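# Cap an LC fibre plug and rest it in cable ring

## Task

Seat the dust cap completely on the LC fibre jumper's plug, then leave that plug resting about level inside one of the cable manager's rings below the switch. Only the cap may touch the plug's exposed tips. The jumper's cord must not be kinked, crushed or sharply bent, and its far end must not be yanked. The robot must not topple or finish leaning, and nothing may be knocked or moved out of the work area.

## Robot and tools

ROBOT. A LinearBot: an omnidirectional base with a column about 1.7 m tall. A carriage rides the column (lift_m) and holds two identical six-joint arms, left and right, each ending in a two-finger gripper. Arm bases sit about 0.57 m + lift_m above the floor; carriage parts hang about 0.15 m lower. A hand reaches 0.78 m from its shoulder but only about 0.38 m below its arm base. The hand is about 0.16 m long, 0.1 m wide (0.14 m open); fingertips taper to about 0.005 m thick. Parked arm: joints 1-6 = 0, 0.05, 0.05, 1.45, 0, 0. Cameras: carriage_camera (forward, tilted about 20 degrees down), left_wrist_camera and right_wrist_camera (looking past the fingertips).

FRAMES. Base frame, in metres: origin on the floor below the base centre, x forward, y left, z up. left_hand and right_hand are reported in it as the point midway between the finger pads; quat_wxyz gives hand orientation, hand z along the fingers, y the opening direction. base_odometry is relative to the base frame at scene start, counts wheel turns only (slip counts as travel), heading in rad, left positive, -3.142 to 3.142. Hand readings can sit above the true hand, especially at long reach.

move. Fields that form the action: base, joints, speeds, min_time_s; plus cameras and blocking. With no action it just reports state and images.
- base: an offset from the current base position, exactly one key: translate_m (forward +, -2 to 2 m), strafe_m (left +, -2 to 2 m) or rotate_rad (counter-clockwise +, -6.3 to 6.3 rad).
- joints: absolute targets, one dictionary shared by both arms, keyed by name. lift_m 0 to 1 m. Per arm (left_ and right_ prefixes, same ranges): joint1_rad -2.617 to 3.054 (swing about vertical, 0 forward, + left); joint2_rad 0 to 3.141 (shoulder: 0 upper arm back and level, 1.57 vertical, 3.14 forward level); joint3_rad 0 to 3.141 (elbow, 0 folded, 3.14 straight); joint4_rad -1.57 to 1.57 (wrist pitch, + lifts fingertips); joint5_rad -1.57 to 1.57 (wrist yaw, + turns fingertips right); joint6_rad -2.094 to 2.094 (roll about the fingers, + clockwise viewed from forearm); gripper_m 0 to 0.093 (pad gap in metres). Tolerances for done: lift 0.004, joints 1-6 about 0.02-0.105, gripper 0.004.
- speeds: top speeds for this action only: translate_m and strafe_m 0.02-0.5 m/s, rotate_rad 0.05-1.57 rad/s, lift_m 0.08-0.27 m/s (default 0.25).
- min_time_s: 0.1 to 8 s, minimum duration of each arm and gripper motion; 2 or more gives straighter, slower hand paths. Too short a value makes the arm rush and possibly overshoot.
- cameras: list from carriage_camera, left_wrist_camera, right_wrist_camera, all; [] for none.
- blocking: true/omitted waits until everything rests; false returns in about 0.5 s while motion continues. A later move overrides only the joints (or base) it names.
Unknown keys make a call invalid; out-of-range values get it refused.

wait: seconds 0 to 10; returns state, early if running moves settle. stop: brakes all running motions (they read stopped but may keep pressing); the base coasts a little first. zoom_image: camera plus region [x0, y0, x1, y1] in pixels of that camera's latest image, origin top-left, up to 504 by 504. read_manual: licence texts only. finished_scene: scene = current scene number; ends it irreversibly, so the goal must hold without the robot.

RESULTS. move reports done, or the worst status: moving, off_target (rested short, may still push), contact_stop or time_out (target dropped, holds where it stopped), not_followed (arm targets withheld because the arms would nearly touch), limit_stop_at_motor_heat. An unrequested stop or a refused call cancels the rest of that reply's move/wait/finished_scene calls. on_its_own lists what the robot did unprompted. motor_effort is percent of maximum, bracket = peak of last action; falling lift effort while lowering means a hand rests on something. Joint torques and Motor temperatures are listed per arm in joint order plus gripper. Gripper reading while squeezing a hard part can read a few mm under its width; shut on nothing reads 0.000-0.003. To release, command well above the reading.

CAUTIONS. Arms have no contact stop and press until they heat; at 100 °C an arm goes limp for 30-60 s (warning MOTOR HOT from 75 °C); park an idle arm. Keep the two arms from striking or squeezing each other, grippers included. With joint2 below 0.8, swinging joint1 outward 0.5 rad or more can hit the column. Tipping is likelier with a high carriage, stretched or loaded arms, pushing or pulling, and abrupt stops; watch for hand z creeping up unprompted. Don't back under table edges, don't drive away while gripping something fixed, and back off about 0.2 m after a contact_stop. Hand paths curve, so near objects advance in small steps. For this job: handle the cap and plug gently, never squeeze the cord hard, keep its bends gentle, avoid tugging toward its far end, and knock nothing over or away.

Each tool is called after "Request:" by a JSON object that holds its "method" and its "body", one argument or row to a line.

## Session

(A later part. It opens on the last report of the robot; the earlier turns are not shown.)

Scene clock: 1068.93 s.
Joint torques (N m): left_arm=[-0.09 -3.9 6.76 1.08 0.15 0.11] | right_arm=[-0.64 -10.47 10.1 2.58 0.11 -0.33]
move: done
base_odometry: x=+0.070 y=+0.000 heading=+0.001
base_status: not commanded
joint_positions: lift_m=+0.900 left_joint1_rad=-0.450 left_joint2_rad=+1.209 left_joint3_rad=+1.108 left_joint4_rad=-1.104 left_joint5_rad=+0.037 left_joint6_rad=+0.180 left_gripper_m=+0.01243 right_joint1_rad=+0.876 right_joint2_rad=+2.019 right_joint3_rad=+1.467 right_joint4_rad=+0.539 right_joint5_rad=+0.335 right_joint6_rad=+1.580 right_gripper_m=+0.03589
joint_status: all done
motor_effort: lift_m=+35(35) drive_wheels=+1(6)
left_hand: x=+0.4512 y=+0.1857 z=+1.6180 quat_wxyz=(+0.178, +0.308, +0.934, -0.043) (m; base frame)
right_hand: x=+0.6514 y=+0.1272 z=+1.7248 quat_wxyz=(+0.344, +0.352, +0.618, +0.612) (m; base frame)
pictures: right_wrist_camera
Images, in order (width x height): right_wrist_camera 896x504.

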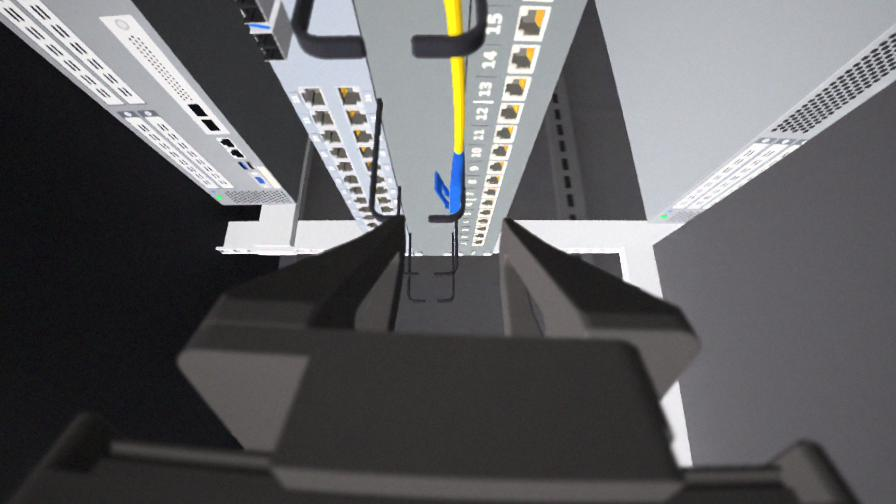

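Request:
{"method": "move", "body": {
  "joints": {"right_joint1_rad": 0.842, "right_joint2_rad": 2.152, "right_joint3_rad": 1.649, "right_joint4_rad": 0.51, "right_joint5_rad": 0.324, "right_joint6_rad": 1.565},
  "min_time_s": 1.5,
  "cameras": ["right_wrist_camera"]
}}

Request:
{"method": "zoom_image", "body": {
  "camera": "right_wrist_camera",
  "region": [390, 190, 510, 300]
}}

Scene clock: 1081.93 s.
Joint torques (N m): left_arm=[-0.08 -3.92 6.76 1.09 0.16 0.11] | right_arm=[-0.61 -11.32 10.18 2.34 -0.11 -0.34]
Motor temperatures (°C): left_arm=[29 45 50 35 29 33 36] | right_arm=[31 41 53 50 32 30 33]
move: done
base_odometry: x=+0.070 y=+0.000 heading=+0.001
base_status: not commanded
joint_positions: lift_m=+0.900 left_joint1_rad=-0.450 left_joint2_rad=+1.209 left_joint3_rad=+1.108 left_joint4_rad=-1.104 left_joint5_rad=+0.037 left_joint6_rad=+0.180 left_gripper_m=+0.01243 right_joint1_rad=+0.848 right_joint2_rad=+2.129 right_joint3_rad=+1.623 right_joint4_rad=+0.528 right_joint5_rad=+0.334 right_joint6_rad=+1.575 right_gripper_m=+0.03589
joint_status: all done
motor_effort: lift_m=+35(35) drive_wheels=-1(6)
left_hand: x=+0.4512 y=+0.1857 z=+1.6180 quat_wxyz=(+0.178, +0.308, +0.934, -0.043) (m; base frame)
right_hand: x=+0.6823 y=+0.1365 z=+1.7303 quat_wxyz=(+0.357, +0.356, +0.602, +0.619) (m; base frame)
pictures: right_wrist_camera
Images, in order (width x height): right_wrist_camera 896x504.

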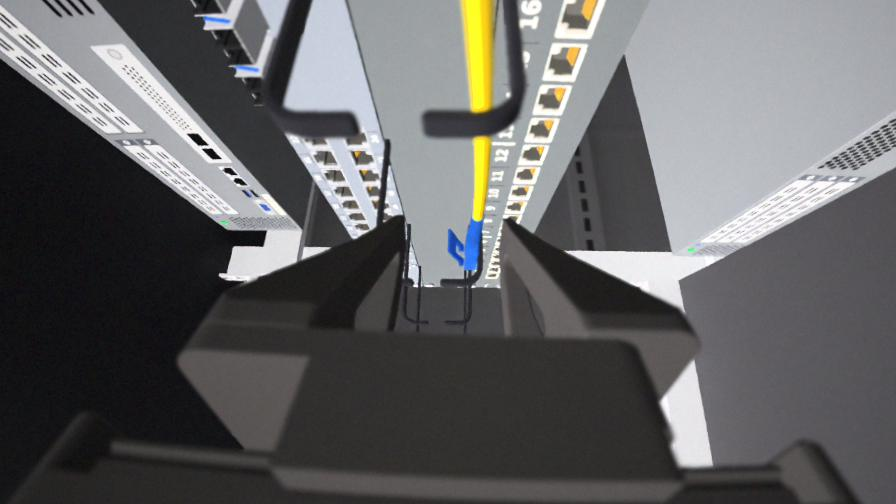

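Scaled by 4.200 from the camera's 896x504 image, which has a finer 1280x720 frame.

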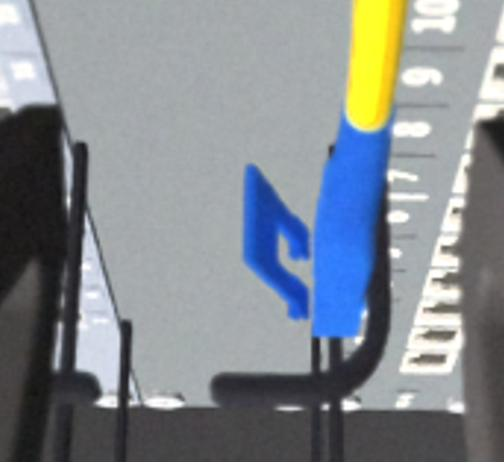

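Request:
{"method": "move", "body": {
  "joints": {"right_joint4_rad": 0.482},
  "min_time_s": 1,
  "cameras": ["right_wrist_camera"]
}}

Request:
{"method": "zoom_image", "body": {
  "camera": "right_wrist_camera",
  "region": [390, 190, 510, 300]
}}

Scene clock: 1089.73 s.
Joint torques (N m): left_arm=[-0.08 -3.9 6.75 1.09 0.15 0.11] | right_arm=[-0.61 -11.32 10.19 2.35 -0.1 -0.33]
move: done
base_odometry: x=+0.070 y=+0.000 heading=+0.001
base_status: not commanded
joint_positions: lift_m=+0.900 left_joint1_rad=-0.450 left_joint2_rad=+1.209 left_joint3_rad=+1.108 left_joint4_rad=-1.104 left_joint5_rad=+0.037 left_joint6_rad=+0.180 left_gripper_m=+0.01243 right_joint1_rad=+0.848 right_joint2_rad=+2.129 right_joint3_rad=+1.623 right_joint4_rad=+0.500 right_joint5_rad=+0.334 right_joint6_rad=+1.575 right_gripper_m=+0.03589
joint_status: all done
motor_effort: lift_m=+35(35) drive_wheels=+1(6)
left_hand: x=+0.4512 y=+0.1857 z=+1.6180 quat_wxyz=(+0.178, +0.308, +0.934, -0.043) (m; base frame)
right_hand: x=+0.6824 y=+0.1365 z=+1.7236 quat_wxyz=(+0.355, +0.358, +0.612, +0.609) (m; base frame)
pictures: right_wrist_camera
Images, in order (width x height): right_wrist_camera 896x504.

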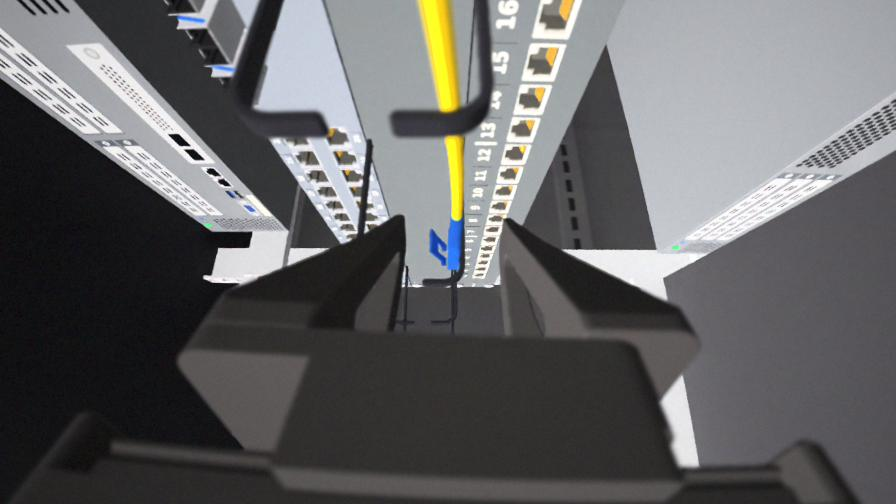

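Scaled by 4.200 from the camera's 896x504 image, which has a finer 1280x720 frame.

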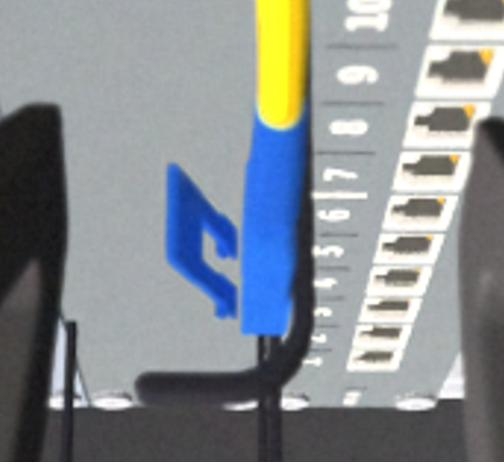

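Request:
{"method": "move", "body": {
  "joints": {"right_gripper_m": 0.006},
  "min_time_s": 3,
  "cameras": []
}}

Request:
{"method": "move", "body": {
  "joints": {"right_gripper_m": 0.001},
  "min_time_s": 2,
  "cameras": ["right_wrist_camera", "carriage_camera"]
}}

Request:
{"method": "zoom_image", "body": {
  "camera": "right_wrist_camera",
  "region": [390, 190, 510, 300]
}}

Request:
{"method": "zoom_image", "body": {
  "camera": "carriage_camera",
  "region": [335, 190, 435, 260]
}}

Scene clock: 1099.07 s.
Joint torques (N m): left_arm=[-0.08 -3.93 6.71 1.09 0.16 0.11] | right_arm=[-0.61 -11.34 10.1 2.35 -0.09 -0.32]
Motor temperatures (°C): left_arm=[29 45 50 35 29 33 36] | right_arm=[31 46 55 51 32 30 33]
move: done
base_odometry: x=+0.070 y=+0.000 heading=+0.001
base_status: not commanded
joint_positions: lift_m=+0.900 left_joint1_rad=-0.450 left_joint2_rad=+1.209 left_joint3_rad=+1.108 left_joint4_rad=-1.104 left_joint5_rad=+0.037 left_joint6_rad=+0.180 left_gripper_m=+0.01243 right_joint1_rad=+0.848 right_joint2_rad=+2.129 right_joint3_rad=+1.623 right_joint4_rad=+0.499 right_joint5_rad=+0.333 right_joint6_rad=+1.574 right_gripper_m=+0.00633
joint_status: all done
motor_effort: lift_m=+35(35) drive_wheels=+3(8)
left_hand: x=+0.4512 y=+0.1857 z=+1.6180 quat_wxyz=(+0.178, +0.308, +0.934, -0.043) (m; base frame)
right_hand: x=+0.6824 y=+0.1366 z=+1.7239 quat_wxyz=(+0.355, +0.358, +0.612, +0.609) (m; base frame)
pictures: none
No camera images: "cameras" was empty.

Scene clock: 1101.33 s.
Joint torques (N m): left_arm=[-0.09 -3.93 6.74 1.09 0.15 0.11] | right_arm=[-0.64 -11.34 10.11 2.36 -0.09 -0.32]
Motor temperatures (°C): left_arm=[29 45 50 35 29 33 36] | right_arm=[31 46 55 51 32 30 33]
move: done
base_odometry: x=+0.070 y=+0.000 heading=+0.001
base_status: not commanded
joint_positions: lift_m=+0.900 left_joint1_rad=-0.450 left_joint2_rad=+1.209 left_joint3_rad=+1.108 left_joint4_rad=-1.104 left_joint5_rad=+0.037 left_joint6_rad=+0.180 left_gripper_m=+0.01243 right_joint1_rad=+0.848 right_joint2_rad=+2.129 right_joint3_rad=+1.623 right_joint4_rad=+0.499 right_joint5_rad=+0.333 right_joint6_rad=+1.574 right_gripper_m=+0.00418
joint_status: all done
motor_effort: lift_m=+35(35) drive_wheels=+1(5)
left_hand: x=+0.4512 y=+0.1857 z=+1.6180 quat_wxyz=(+0.178, +0.308, +0.934, -0.043) (m; base frame)
right_hand: x=+0.6824 y=+0.1366 z=+1.7239 quat_wxyz=(+0.355, +0.358, +0.612, +0.609) (m; base frame)
pictures: carriage_camera, right_wrist_camera
Images, in order (width x height): carriage_camera 896x504, right_wrist_camera 896x504.

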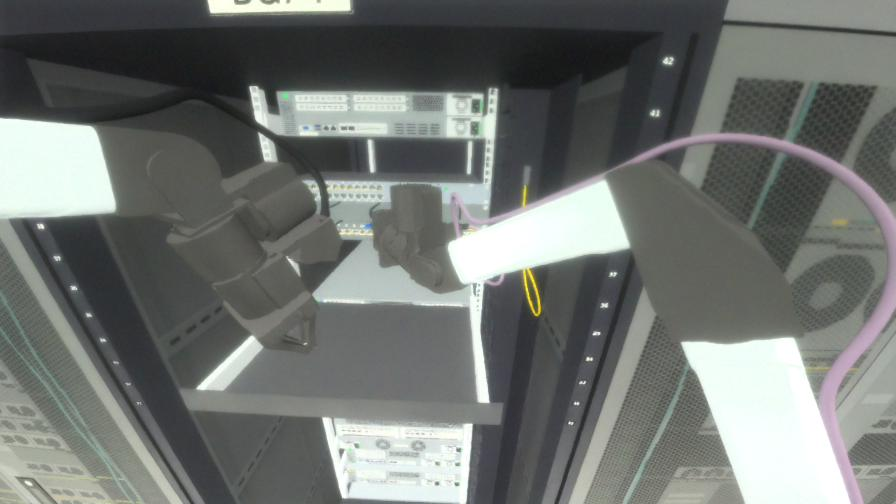

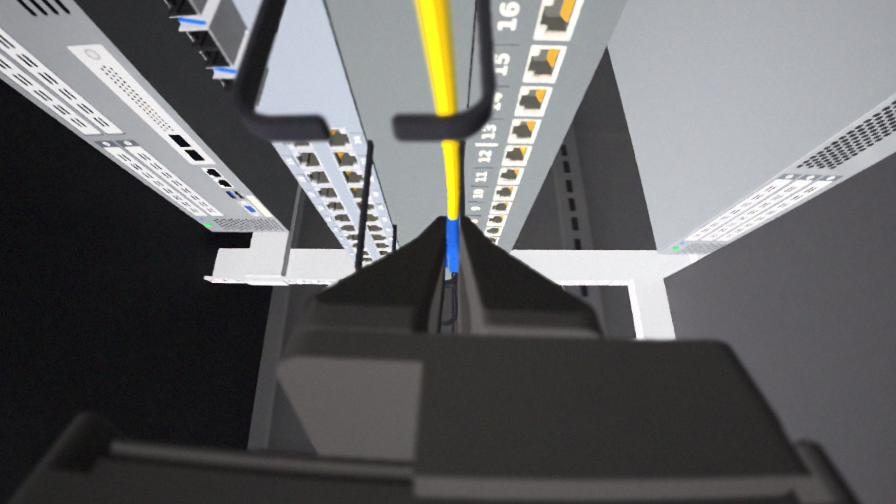

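Scaled by 4.200 from the camera's 896x504 image, which has a finer 1280x720 frame.

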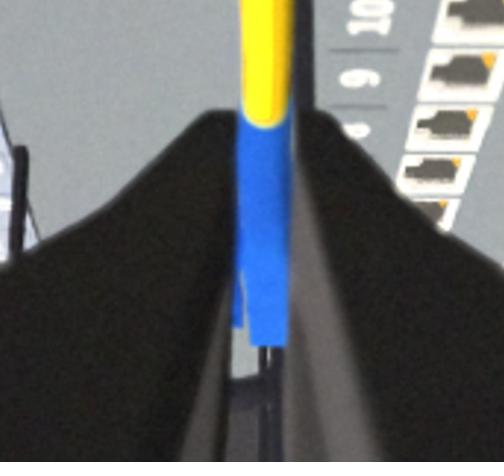

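Scaled by 5.040 from the camera's 896x504 image, which has a finer 1280x720 frame.

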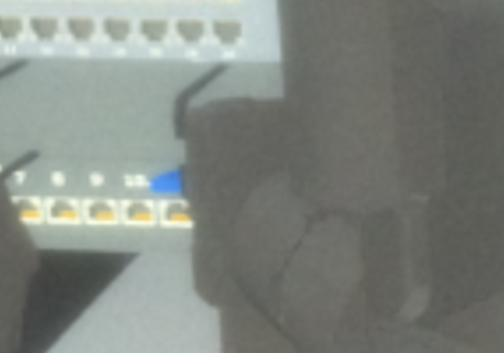

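Request:
{"method": "move", "body": {
  "joints": {"lift_m": 0.912},
  "speeds": {"lift_m": 0.08},
  "cameras": ["right_wrist_camera"]
}}

Request:
{"method": "move", "body": {
  "joints": {"right_joint1_rad": 0.831, "right_joint2_rad": 2.256, "right_joint3_rad": 1.574, "right_joint4_rad": 0.906, "right_joint5_rad": 0.29, "right_joint6_rad": 1.359},
  "min_time_s": 2,
  "cameras": ["right_wrist_camera"]
}}

Request:
{"method": "zoom_image", "body": {
  "camera": "right_wrist_camera",
  "region": [370, 150, 530, 310]
}}

Scene clock: 1125.57 s.
Joint torques (N m): left_arm=[-0.09 -3.92 6.76 1.09 0.15 0.11] | right_arm=[-0.65 -11.99 9.59 2.42 -0.08 -0.32]
Motor temperatures (°C): left_arm=[29 44 50 36 29 33 36] | right_arm=[31 49 56 52 32 30 34]
move: done
base_odometry: x=+0.070 y=+0.000 heading=+0.001
base_status: not commanded
joint_positions: lift_m=+0.912 left_joint1_rad=-0.450 left_joint2_rad=+1.209 left_joint3_rad=+1.108 left_joint4_rad=-1.103 left_joint5_rad=+0.037 left_joint6_rad=+0.180 left_gripper_m=+0.01243 right_joint1_rad=+0.848 right_joint2_rad=+2.135 right_joint3_rad=+1.630 right_joint4_rad=+0.494 right_joint5_rad=+0.333 right_joint6_rad=+1.574 right_gripper_m=+0.00417
joint_status: all done
motor_effort: lift_m=+35(42) drive_wheels=+2(4)
left_hand: x=+0.4513 y=+0.1857 z=+1.6302 quat_wxyz=(+0.178, +0.308, +0.934, -0.043) (m; base frame)
right_hand: x=+0.6833 y=+0.1377 z=+1.7336 quat_wxyz=(+0.355, +0.358, +0.614, +0.607) (m; base frame)
pictures: right_wrist_camera
Images, in order (width x height): right_wrist_camera 896x504.

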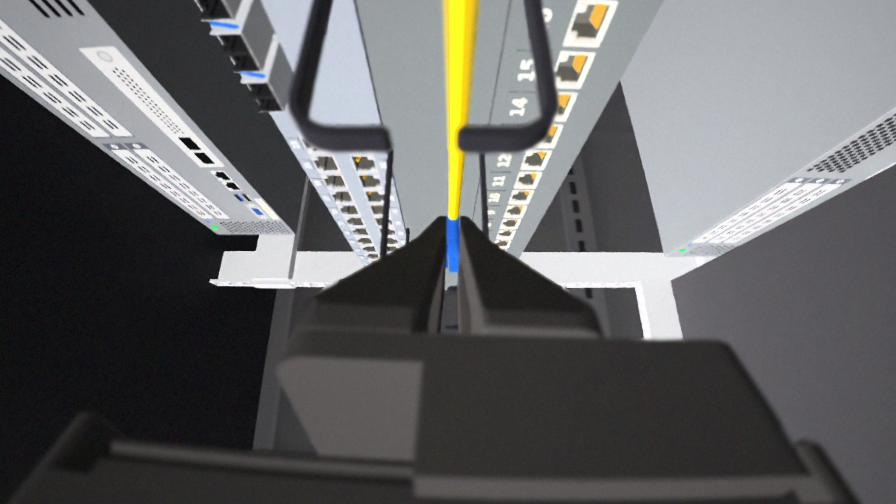

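Scene clock: 1127.87 s.
Joint torques (N m): left_arm=[-0.09 -3.89 6.78 1.08 0.15 0.11] | right_arm=[-0.64 -11.78 6.15 2.44 -0.17 -0.32]
Motor temperatures (°C): left_arm=[29 44 50 36 29 33 36] | right_arm=[31 49 56 52 32 30 34]
move: done
base_odometry: x=+0.070 y=+0.000 heading=+0.001
base_status: not commanded
joint_positions: lift_m=+0.912 left_joint1_rad=-0.450 left_joint2_rad=+1.209 left_joint3_rad=+1.108 left_joint4_rad=-1.103 left_joint5_rad=+0.037 left_joint6_rad=+0.180 left_gripper_m=+0.01243 right_joint1_rad=+0.837 right_joint2_rad=+2.233 right_joint3_rad=+1.589 right_joint4_rad=+0.902 right_joint5_rad=+0.300 right_joint6_rad=+1.369 right_gripper_m=+0.00416
joint_status: all done
motor_effort: lift_m=+35(35) drive_wheels=+1(6)
left_hand: x=+0.4513 y=+0.1857 z=+1.6302 quat_wxyz=(+0.178, +0.308, +0.934, -0.043) (m; base frame)
right_hand: x=+0.6864 y=+0.1388 z=+1.7500 quat_wxyz=(+0.435, +0.273, +0.551, +0.658) (m; base frame)
pictures: right_wrist_camera
Images, in order (width x height): right_wrist_camera 896x504.

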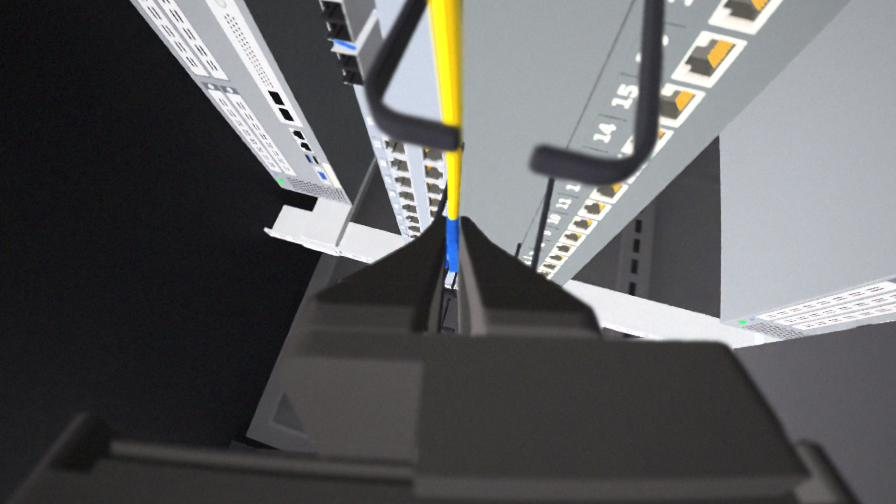

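Scaled by 3.150 from the camera's 896x504 image, which has a finer 1280x720 frame.

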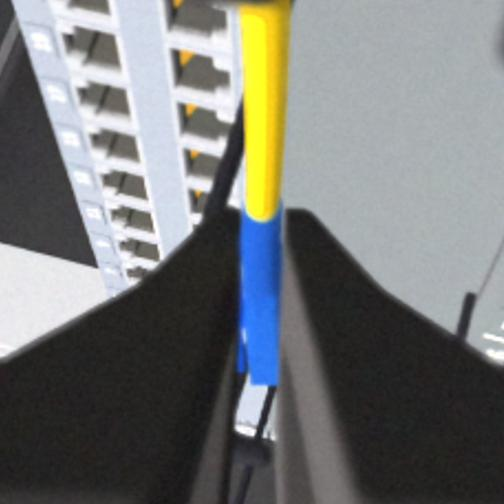

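Request:
{"method": "move", "body": {
  "cameras": ["all"]
}}

Scene clock: 1152.90 s.
Joint torques (N m): left_arm=[-0.08 -3.89 6.72 1.09 0.15 0.11] | right_arm=[-0.64 -11.79 6.13 2.43 -0.17 -0.32]
Motor temperatures (°C): left_arm=[29 44 50 36 29 33 36] | right_arm=[31 47 54 53 32 30 34]
base_odometry: x=+0.070 y=+0.000 heading=+0.001
base_status: not commanded
joint_positions: lift_m=+0.912 left_joint1_rad=-0.450 left_joint2_rad=+1.209 left_joint3_rad=+1.108 left_joint4_rad=-1.103 left_joint5_rad=+0.037 left_joint6_rad=+0.180 left_gripper_m=+0.01243 right_joint1_rad=+0.837 right_joint2_rad=+2.233 right_joint3_rad=+1.589 right_joint4_rad=+0.903 right_joint5_rad=+0.300 right_joint6_rad=+1.369 right_gripper_m=+0.00416
joint_status: all done
motor_effort: lift_m=+35(35) drive_wheels=+3(6)
left_hand: x=+0.4513 y=+0.1857 z=+1.6302 quat_wxyz=(+0.178, +0.308, +0.934, -0.043) (m; base frame)
right_hand: x=+0.6864 y=+0.1387 z=+1.7502 quat_wxyz=(+0.435, +0.273, +0.551, +0.658) (m; base frame)
pictures: carriage_camera, left_wrist_camera, right_wrist_camera
Images, in order (width x height): carriage_camera 896x504, left_wrist_camera 896x504, right_wrist_camera 896x504.

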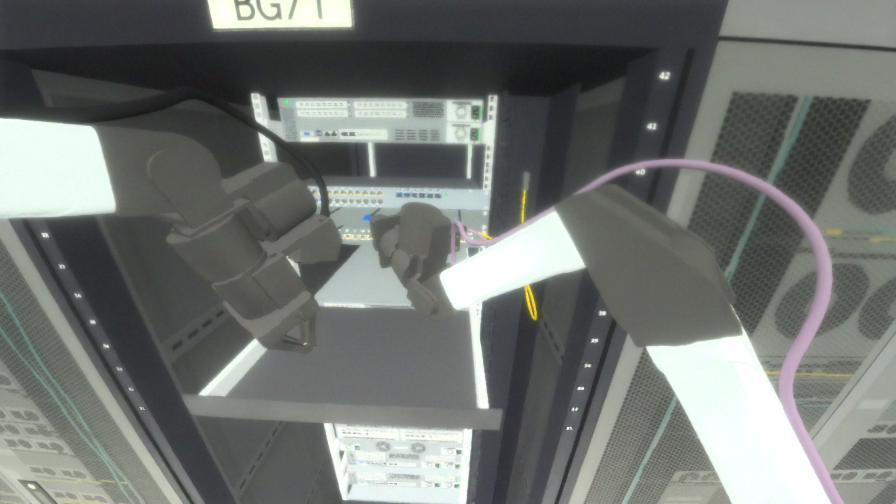

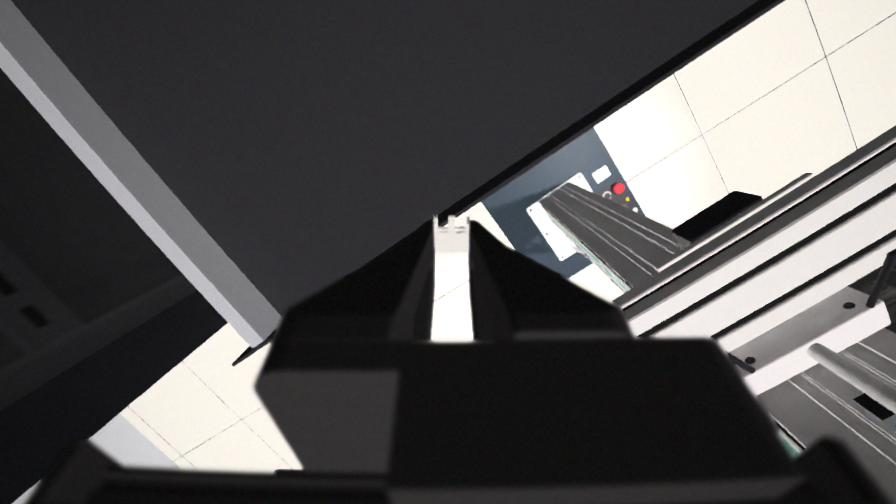

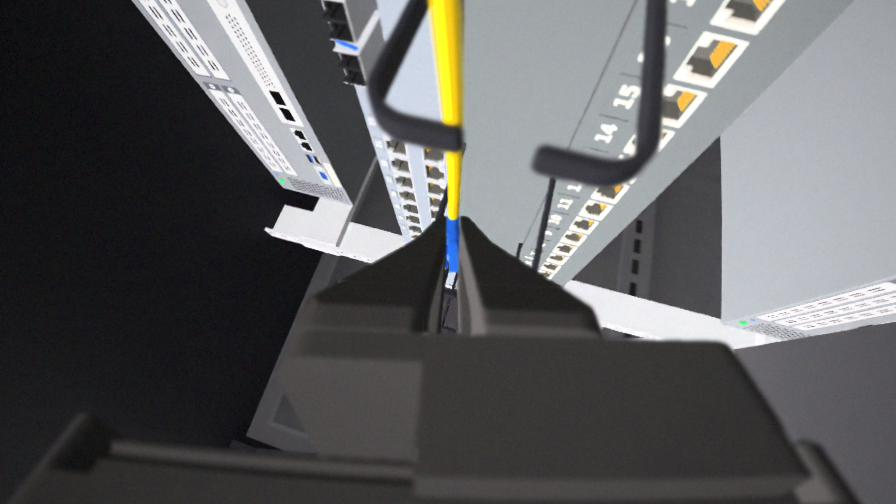

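Request:
{"method": "move", "body": {
  "joints": {"right_joint1_rad": 0.807, "right_joint2_rad": 2.407, "right_joint3_rad": 1.605, "right_joint4_rad": 1.243, "right_joint5_rad": 0.202, "right_joint6_rad": 1.181},
  "min_time_s": 3,
  "cameras": ["right_wrist_camera", "carriage_camera"]
}}

Scene clock: 1168.77 s.
Joint torques (N m): left_arm=[-0.1 -3.92 6.76 1.08 0.16 0.11] | right_arm=[-0.64 -12.26 8.29 2.21 -0.19 -0.32]
move: done
base_odometry: x=+0.070 y=+0.000 heading=+0.001
base_status: not commanded
joint_positions: lift_m=+0.912 left_joint1_rad=-0.450 left_joint2_rad=+1.209 left_joint3_rad=+1.108 left_joint4_rad=-1.103 left_joint5_rad=+0.037 left_joint6_rad=+0.180 left_gripper_m=+0.01243 right_joint1_rad=+0.813 right_joint2_rad=+2.383 right_joint3_rad=+1.589 right_joint4_rad=+1.239 right_joint5_rad=+0.212 right_joint6_rad=+1.191 right_gripper_m=+0.00416
joint_status: all done
motor_effort: lift_m=+35(35) drive_wheels=-1(6)
left_hand: x=+0.4513 y=+0.1857 z=+1.6302 quat_wxyz=(+0.178, +0.308, +0.934, -0.043) (m; base frame)
right_hand: x=+0.6862 y=+0.1375 z=+1.7332 quat_wxyz=(+0.500, +0.187, +0.505, +0.678) (m; base frame)
pictures: carriage_camera, right_wrist_camera
Images, in order (width x height): carriage_camera 896x504, right_wrist_camera 896x504.

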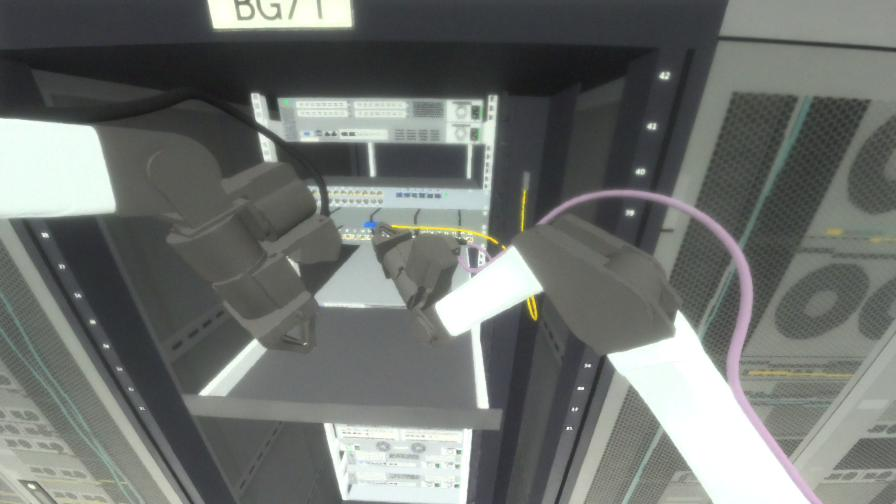

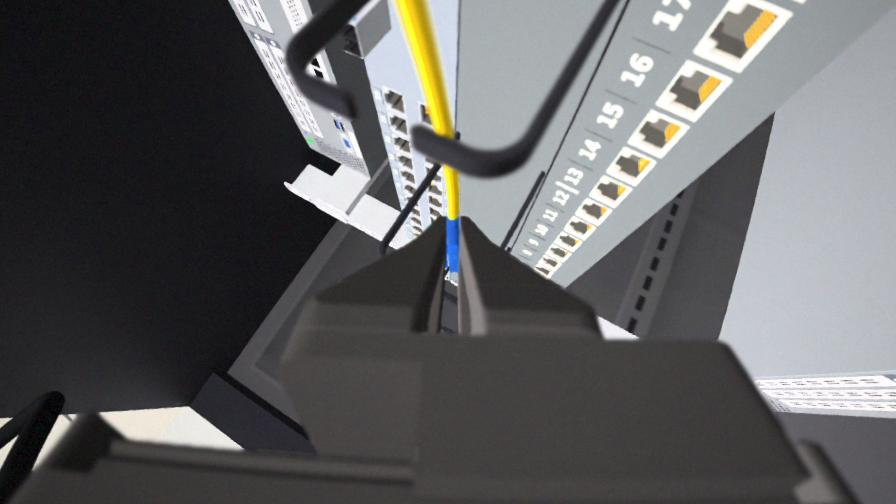

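Request:
{"method": "move", "body": {
  "joints": {"right_joint1_rad": 0.773, "right_joint2_rad": 2.588, "right_joint3_rad": 1.758, "right_joint4_rad": 1.479, "right_joint5_rad": 0.073, "right_joint6_rad": 1.040},
  "min_time_s": 3,
  "cameras": ["all"]
}}

Scene clock: 1174.80 s.
Joint torques (N m): left_arm=[-0.09 -3.9 6.78 1.09 0.14 0.11] | right_arm=[-0.62 -12.92 8.58 1.93 -0.2 -0.3]
move: done
base_odometry: x=+0.070 y=+0.000 heading=+0.001
base_status: not commanded
joint_positions: lift_m=+0.912 left_joint1_rad=-0.450 left_joint2_rad=+1.209 left_joint3_rad=+1.108 left_joint4_rad=-1.103 left_joint5_rad=+0.037 left_joint6_rad=+0.180 left_gripper_m=+0.01243 right_joint1_rad=+0.779 right_joint2_rad=+2.563 right_joint3_rad=+1.735 right_joint4_rad=+1.474 right_joint5_rad=+0.083 right_joint6_rad=+1.050 right_gripper_m=+0.00416
joint_status: all done
motor_effort: lift_m=+35(35) drive_wheels=+1(6)
left_hand: x=+0.4513 y=+0.1857 z=+1.6302 quat_wxyz=(+0.178, +0.308, +0.934, -0.043) (m; base frame)
right_hand: x=+0.6868 y=+0.1384 z=+1.7332 quat_wxyz=(+0.560, +0.097, +0.436, +0.697) (m; base frame)
pictures: carriage_camera, left_wrist_camera, right_wrist_camera
Images, in order (width x height): carriage_camera 896x504, left_wrist_camera 896x504, right_wrist_camera 896x504.

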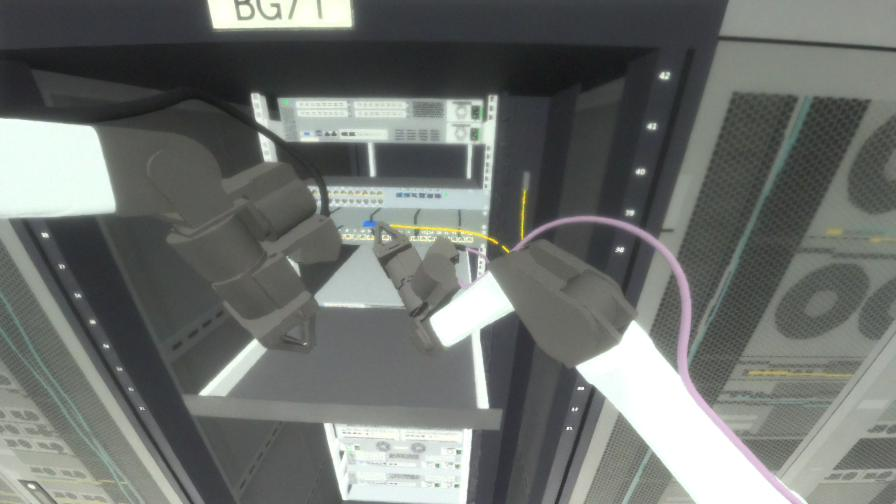

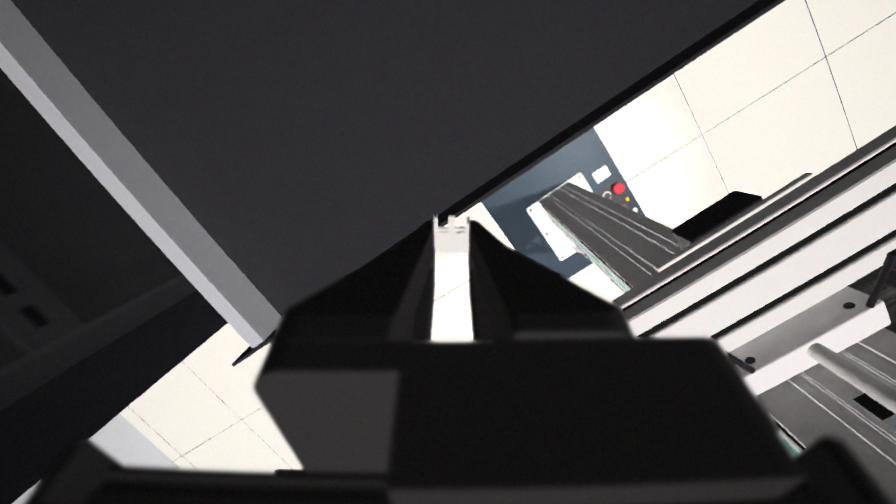

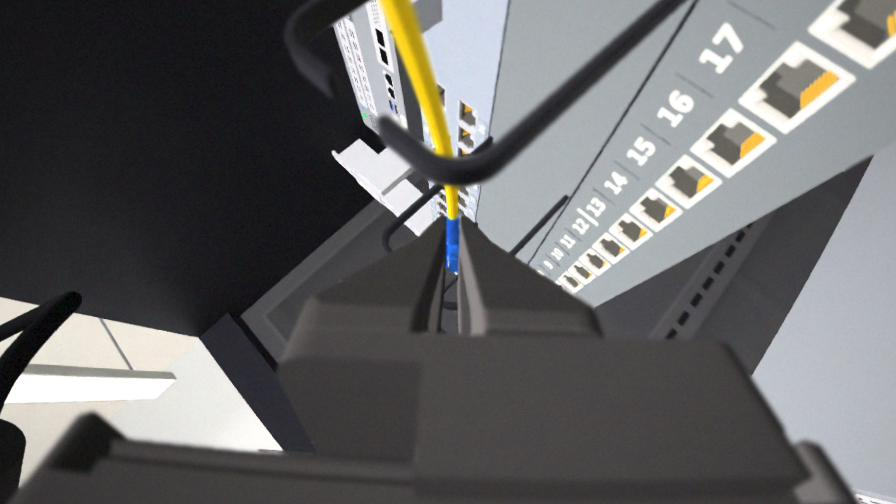

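Request:
{"method": "zoom_image", "body": {
  "camera": "carriage_camera",
  "region": [320, 190, 500, 290]
}}

Request:
{"method": "zoom_image", "body": {
  "camera": "right_wrist_camera",
  "region": [340, 100, 600, 300]
}}

Scaled by 2.800 from the camera's 896x504 image, which has a finer 1280x720 frame.

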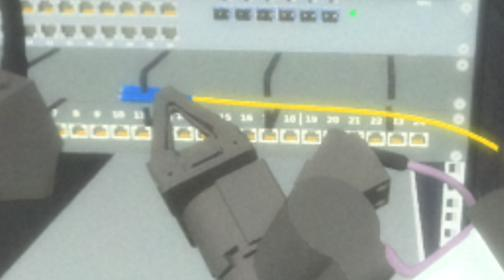

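Scaled by 1.938 from the camera's 896x504 image, which has a finer 1280x720 frame.

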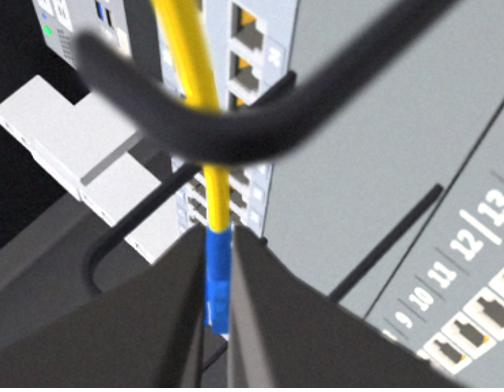

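Request:
{"method": "move", "body": {
  "joints": {"left_joint1_rad": -0.30, "left_joint2_rad": 1.33, "left_joint3_rad": 1.33, "left_joint4_rad": -0.95, "left_joint5_rad": 0.10, "left_joint6_rad": 0.8},
  "min_time_s": 3,
  "cameras": ["carriage_camera", "left_wrist_camera"]
}}

Scene clock: 1281.67 s.
Joint torques (N m): left_arm=[0.73 -3.4 11.07 1.58 0.26 0.09] | right_arm=[-0.64 -12.9 8.57 1.91 -0.18 -0.31]
Motor temperatures (°C): left_arm=[29 43 51 36 29 33 36] | right_arm=[31 53 56 45 32 30 36]
move: done
base_odometry: x=+0.070 y=+0.000 heading=+0.001
base_status: not commanded
joint_positions: lift_m=+0.912 left_joint1_rad=-0.308 left_joint2_rad=+1.320 left_joint3_rad=+1.292 left_joint4_rad=-0.965 left_joint5_rad=+0.086 left_joint6_rad=+0.788 left_gripper_m=+0.01243 right_joint1_rad=+0.779 right_joint2_rad=+2.563 right_joint3_rad=+1.735 right_joint4_rad=+1.475 right_joint5_rad=+0.082 right_joint6_rad=+1.049 right_gripper_m=+0.00416
joint_status: all done
motor_effort: lift_m=+35(35) drive_wheels=+0(5)
left_hand: x=+0.5309 y=+0.1906 z=+1.6812 quat_wxyz=(+0.286, +0.510, +0.811, +0.027) (m; base frame)
right_hand: x=+0.6866 y=+0.1384 z=+1.7334 quat_wxyz=(+0.561, +0.096, +0.436, +0.697) (m; base frame)
pictures: carriage_camera, left_wrist_camera
Images, in order (width x height): carriage_camera 896x504, left_wrist_camera 896x504.

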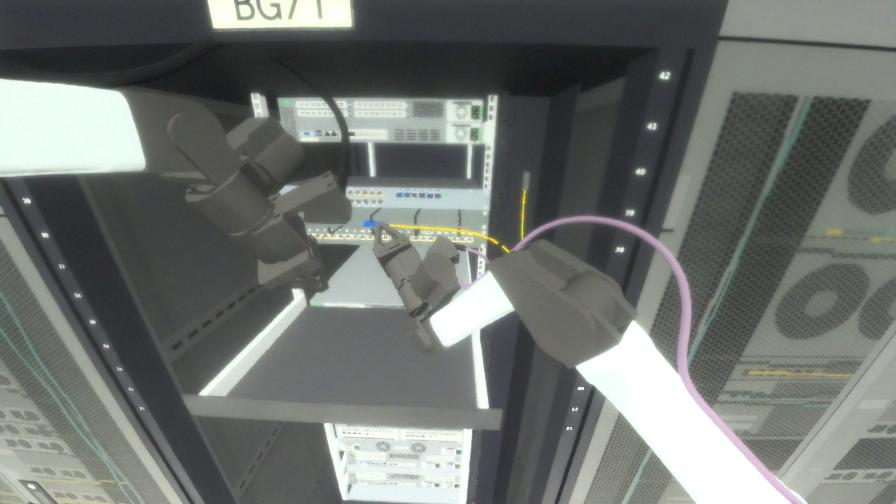

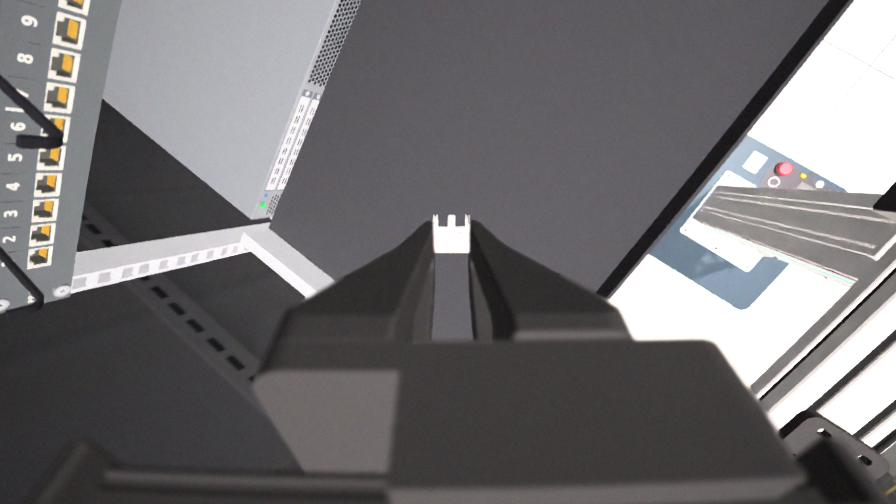

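Request:
{"method": "move", "body": {
  "joints": {"left_joint1_rad": -0.160, "left_joint2_rad": 1.418, "left_joint3_rad": 1.486, "left_joint4_rad": -0.803, "left_joint5_rad": 0.166, "left_joint6_rad": 1.461},
  "min_time_s": 3,
  "cameras": ["all"]
}}

Scene clock: 1288.60 s.
Joint torques (N m): left_arm=[0.73 -4.15 11.19 1.85 0.29 0.05] | right_arm=[-0.64 -12.9 8.58 1.9 -0.18 -0.3]
Motor temperatures (°C): left_arm=[29 42 53 36 29 33 36] | right_arm=[31 53 56 45 32 30 36]
move: done
base_odometry: x=+0.070 y=+0.000 heading=+0.001
base_status: not commanded
joint_positions: lift_m=+0.912 left_joint1_rad=-0.168 left_joint2_rad=+1.406 left_joint3_rad=+1.448 left_joint4_rad=-0.819 left_joint5_rad=+0.152 left_joint6_rad=+1.449 left_gripper_m=+0.01243 right_joint1_rad=+0.779 right_joint2_rad=+2.563 right_joint3_rad=+1.735 right_joint4_rad=+1.475 right_joint5_rad=+0.082 right_joint6_rad=+1.049 right_gripper_m=+0.00416
joint_status: all done
motor_effort: lift_m=+35(35) drive_wheels=+3(6)
left_hand: x=+0.5997 y=+0.2149 z=+1.7375 quat_wxyz=(+0.351, +0.685, +0.614, +0.174) (m; base frame)
right_hand: x=+0.6866 y=+0.1384 z=+1.7334 quat_wxyz=(+0.561, +0.096, +0.436, +0.697) (m; base frame)
pictures: carriage_camera, left_wrist_camera, right_wrist_camera
Images, in order (width x height): carriage_camera 896x504, left_wrist_camera 896x504, right_wrist_camera 896x504.

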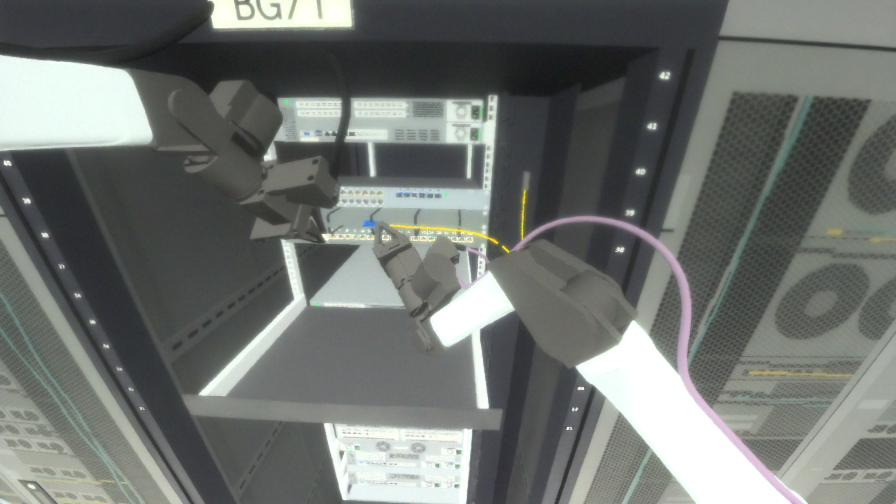

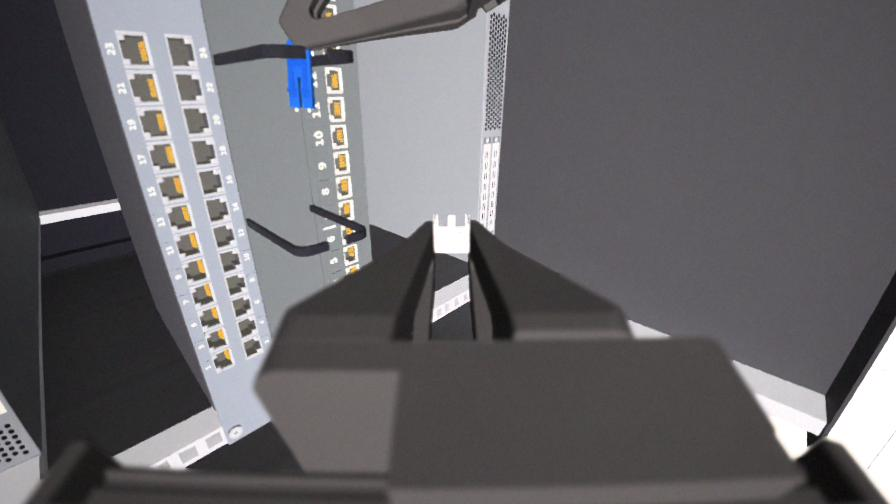

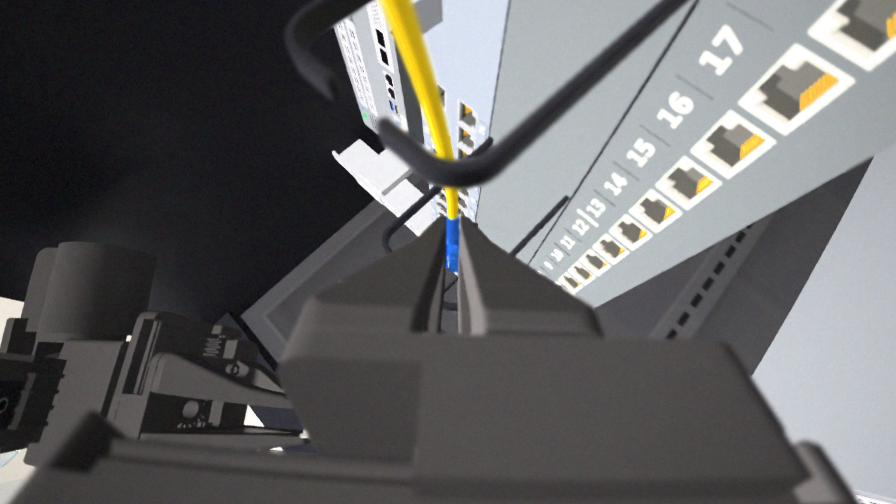

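Request:
{"method": "zoom_image", "body": {
  "camera": "left_wrist_camera",
  "region": [200, 0, 500, 260]
}}

Scaled by 1.680 from the camera's 896x504 image, which has a finer 1280x720 frame.

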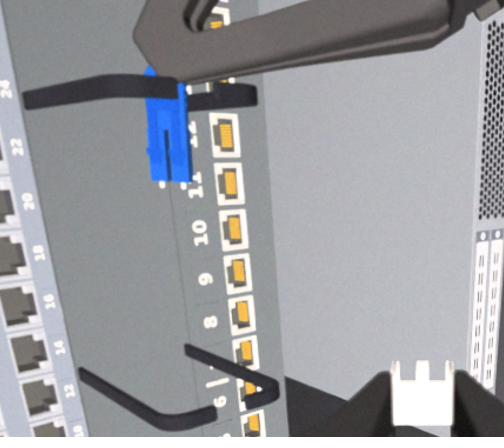

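Request:
{"method": "zoom_image", "body": {
  "camera": "left_wrist_camera",
  "region": [260, 20, 350, 120]
}}

Request:
{"method": "zoom_image", "body": {
  "camera": "left_wrist_camera",
  "region": [410, 190, 500, 270]
}}

Request:
{"method": "zoom_image", "body": {
  "camera": "right_wrist_camera",
  "region": [400, 190, 510, 310]
}}

Scaled by 5.040 from the camera's 896x504 image, which has a finer 1280x720 frame.

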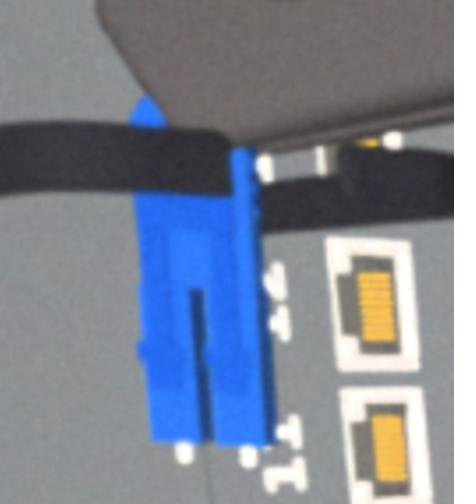

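Scaled by 5.600 from the camera's 896x504 image, which has a finer 1280x720 frame.

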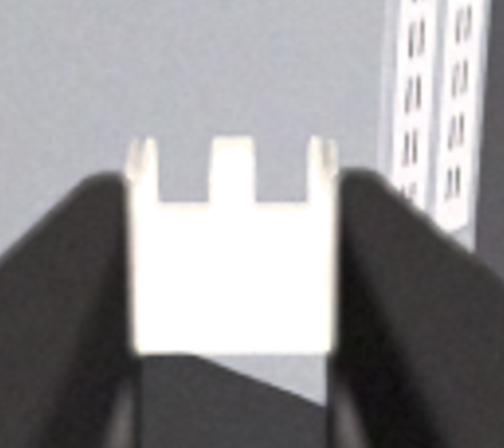

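Scaled by 4.200 from the camera's 896x504 image, which has a finer 1280x720 frame.

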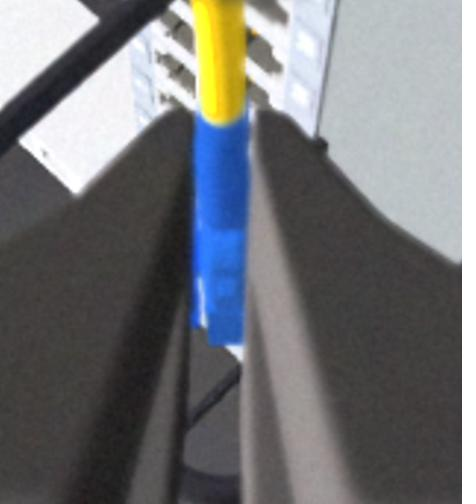

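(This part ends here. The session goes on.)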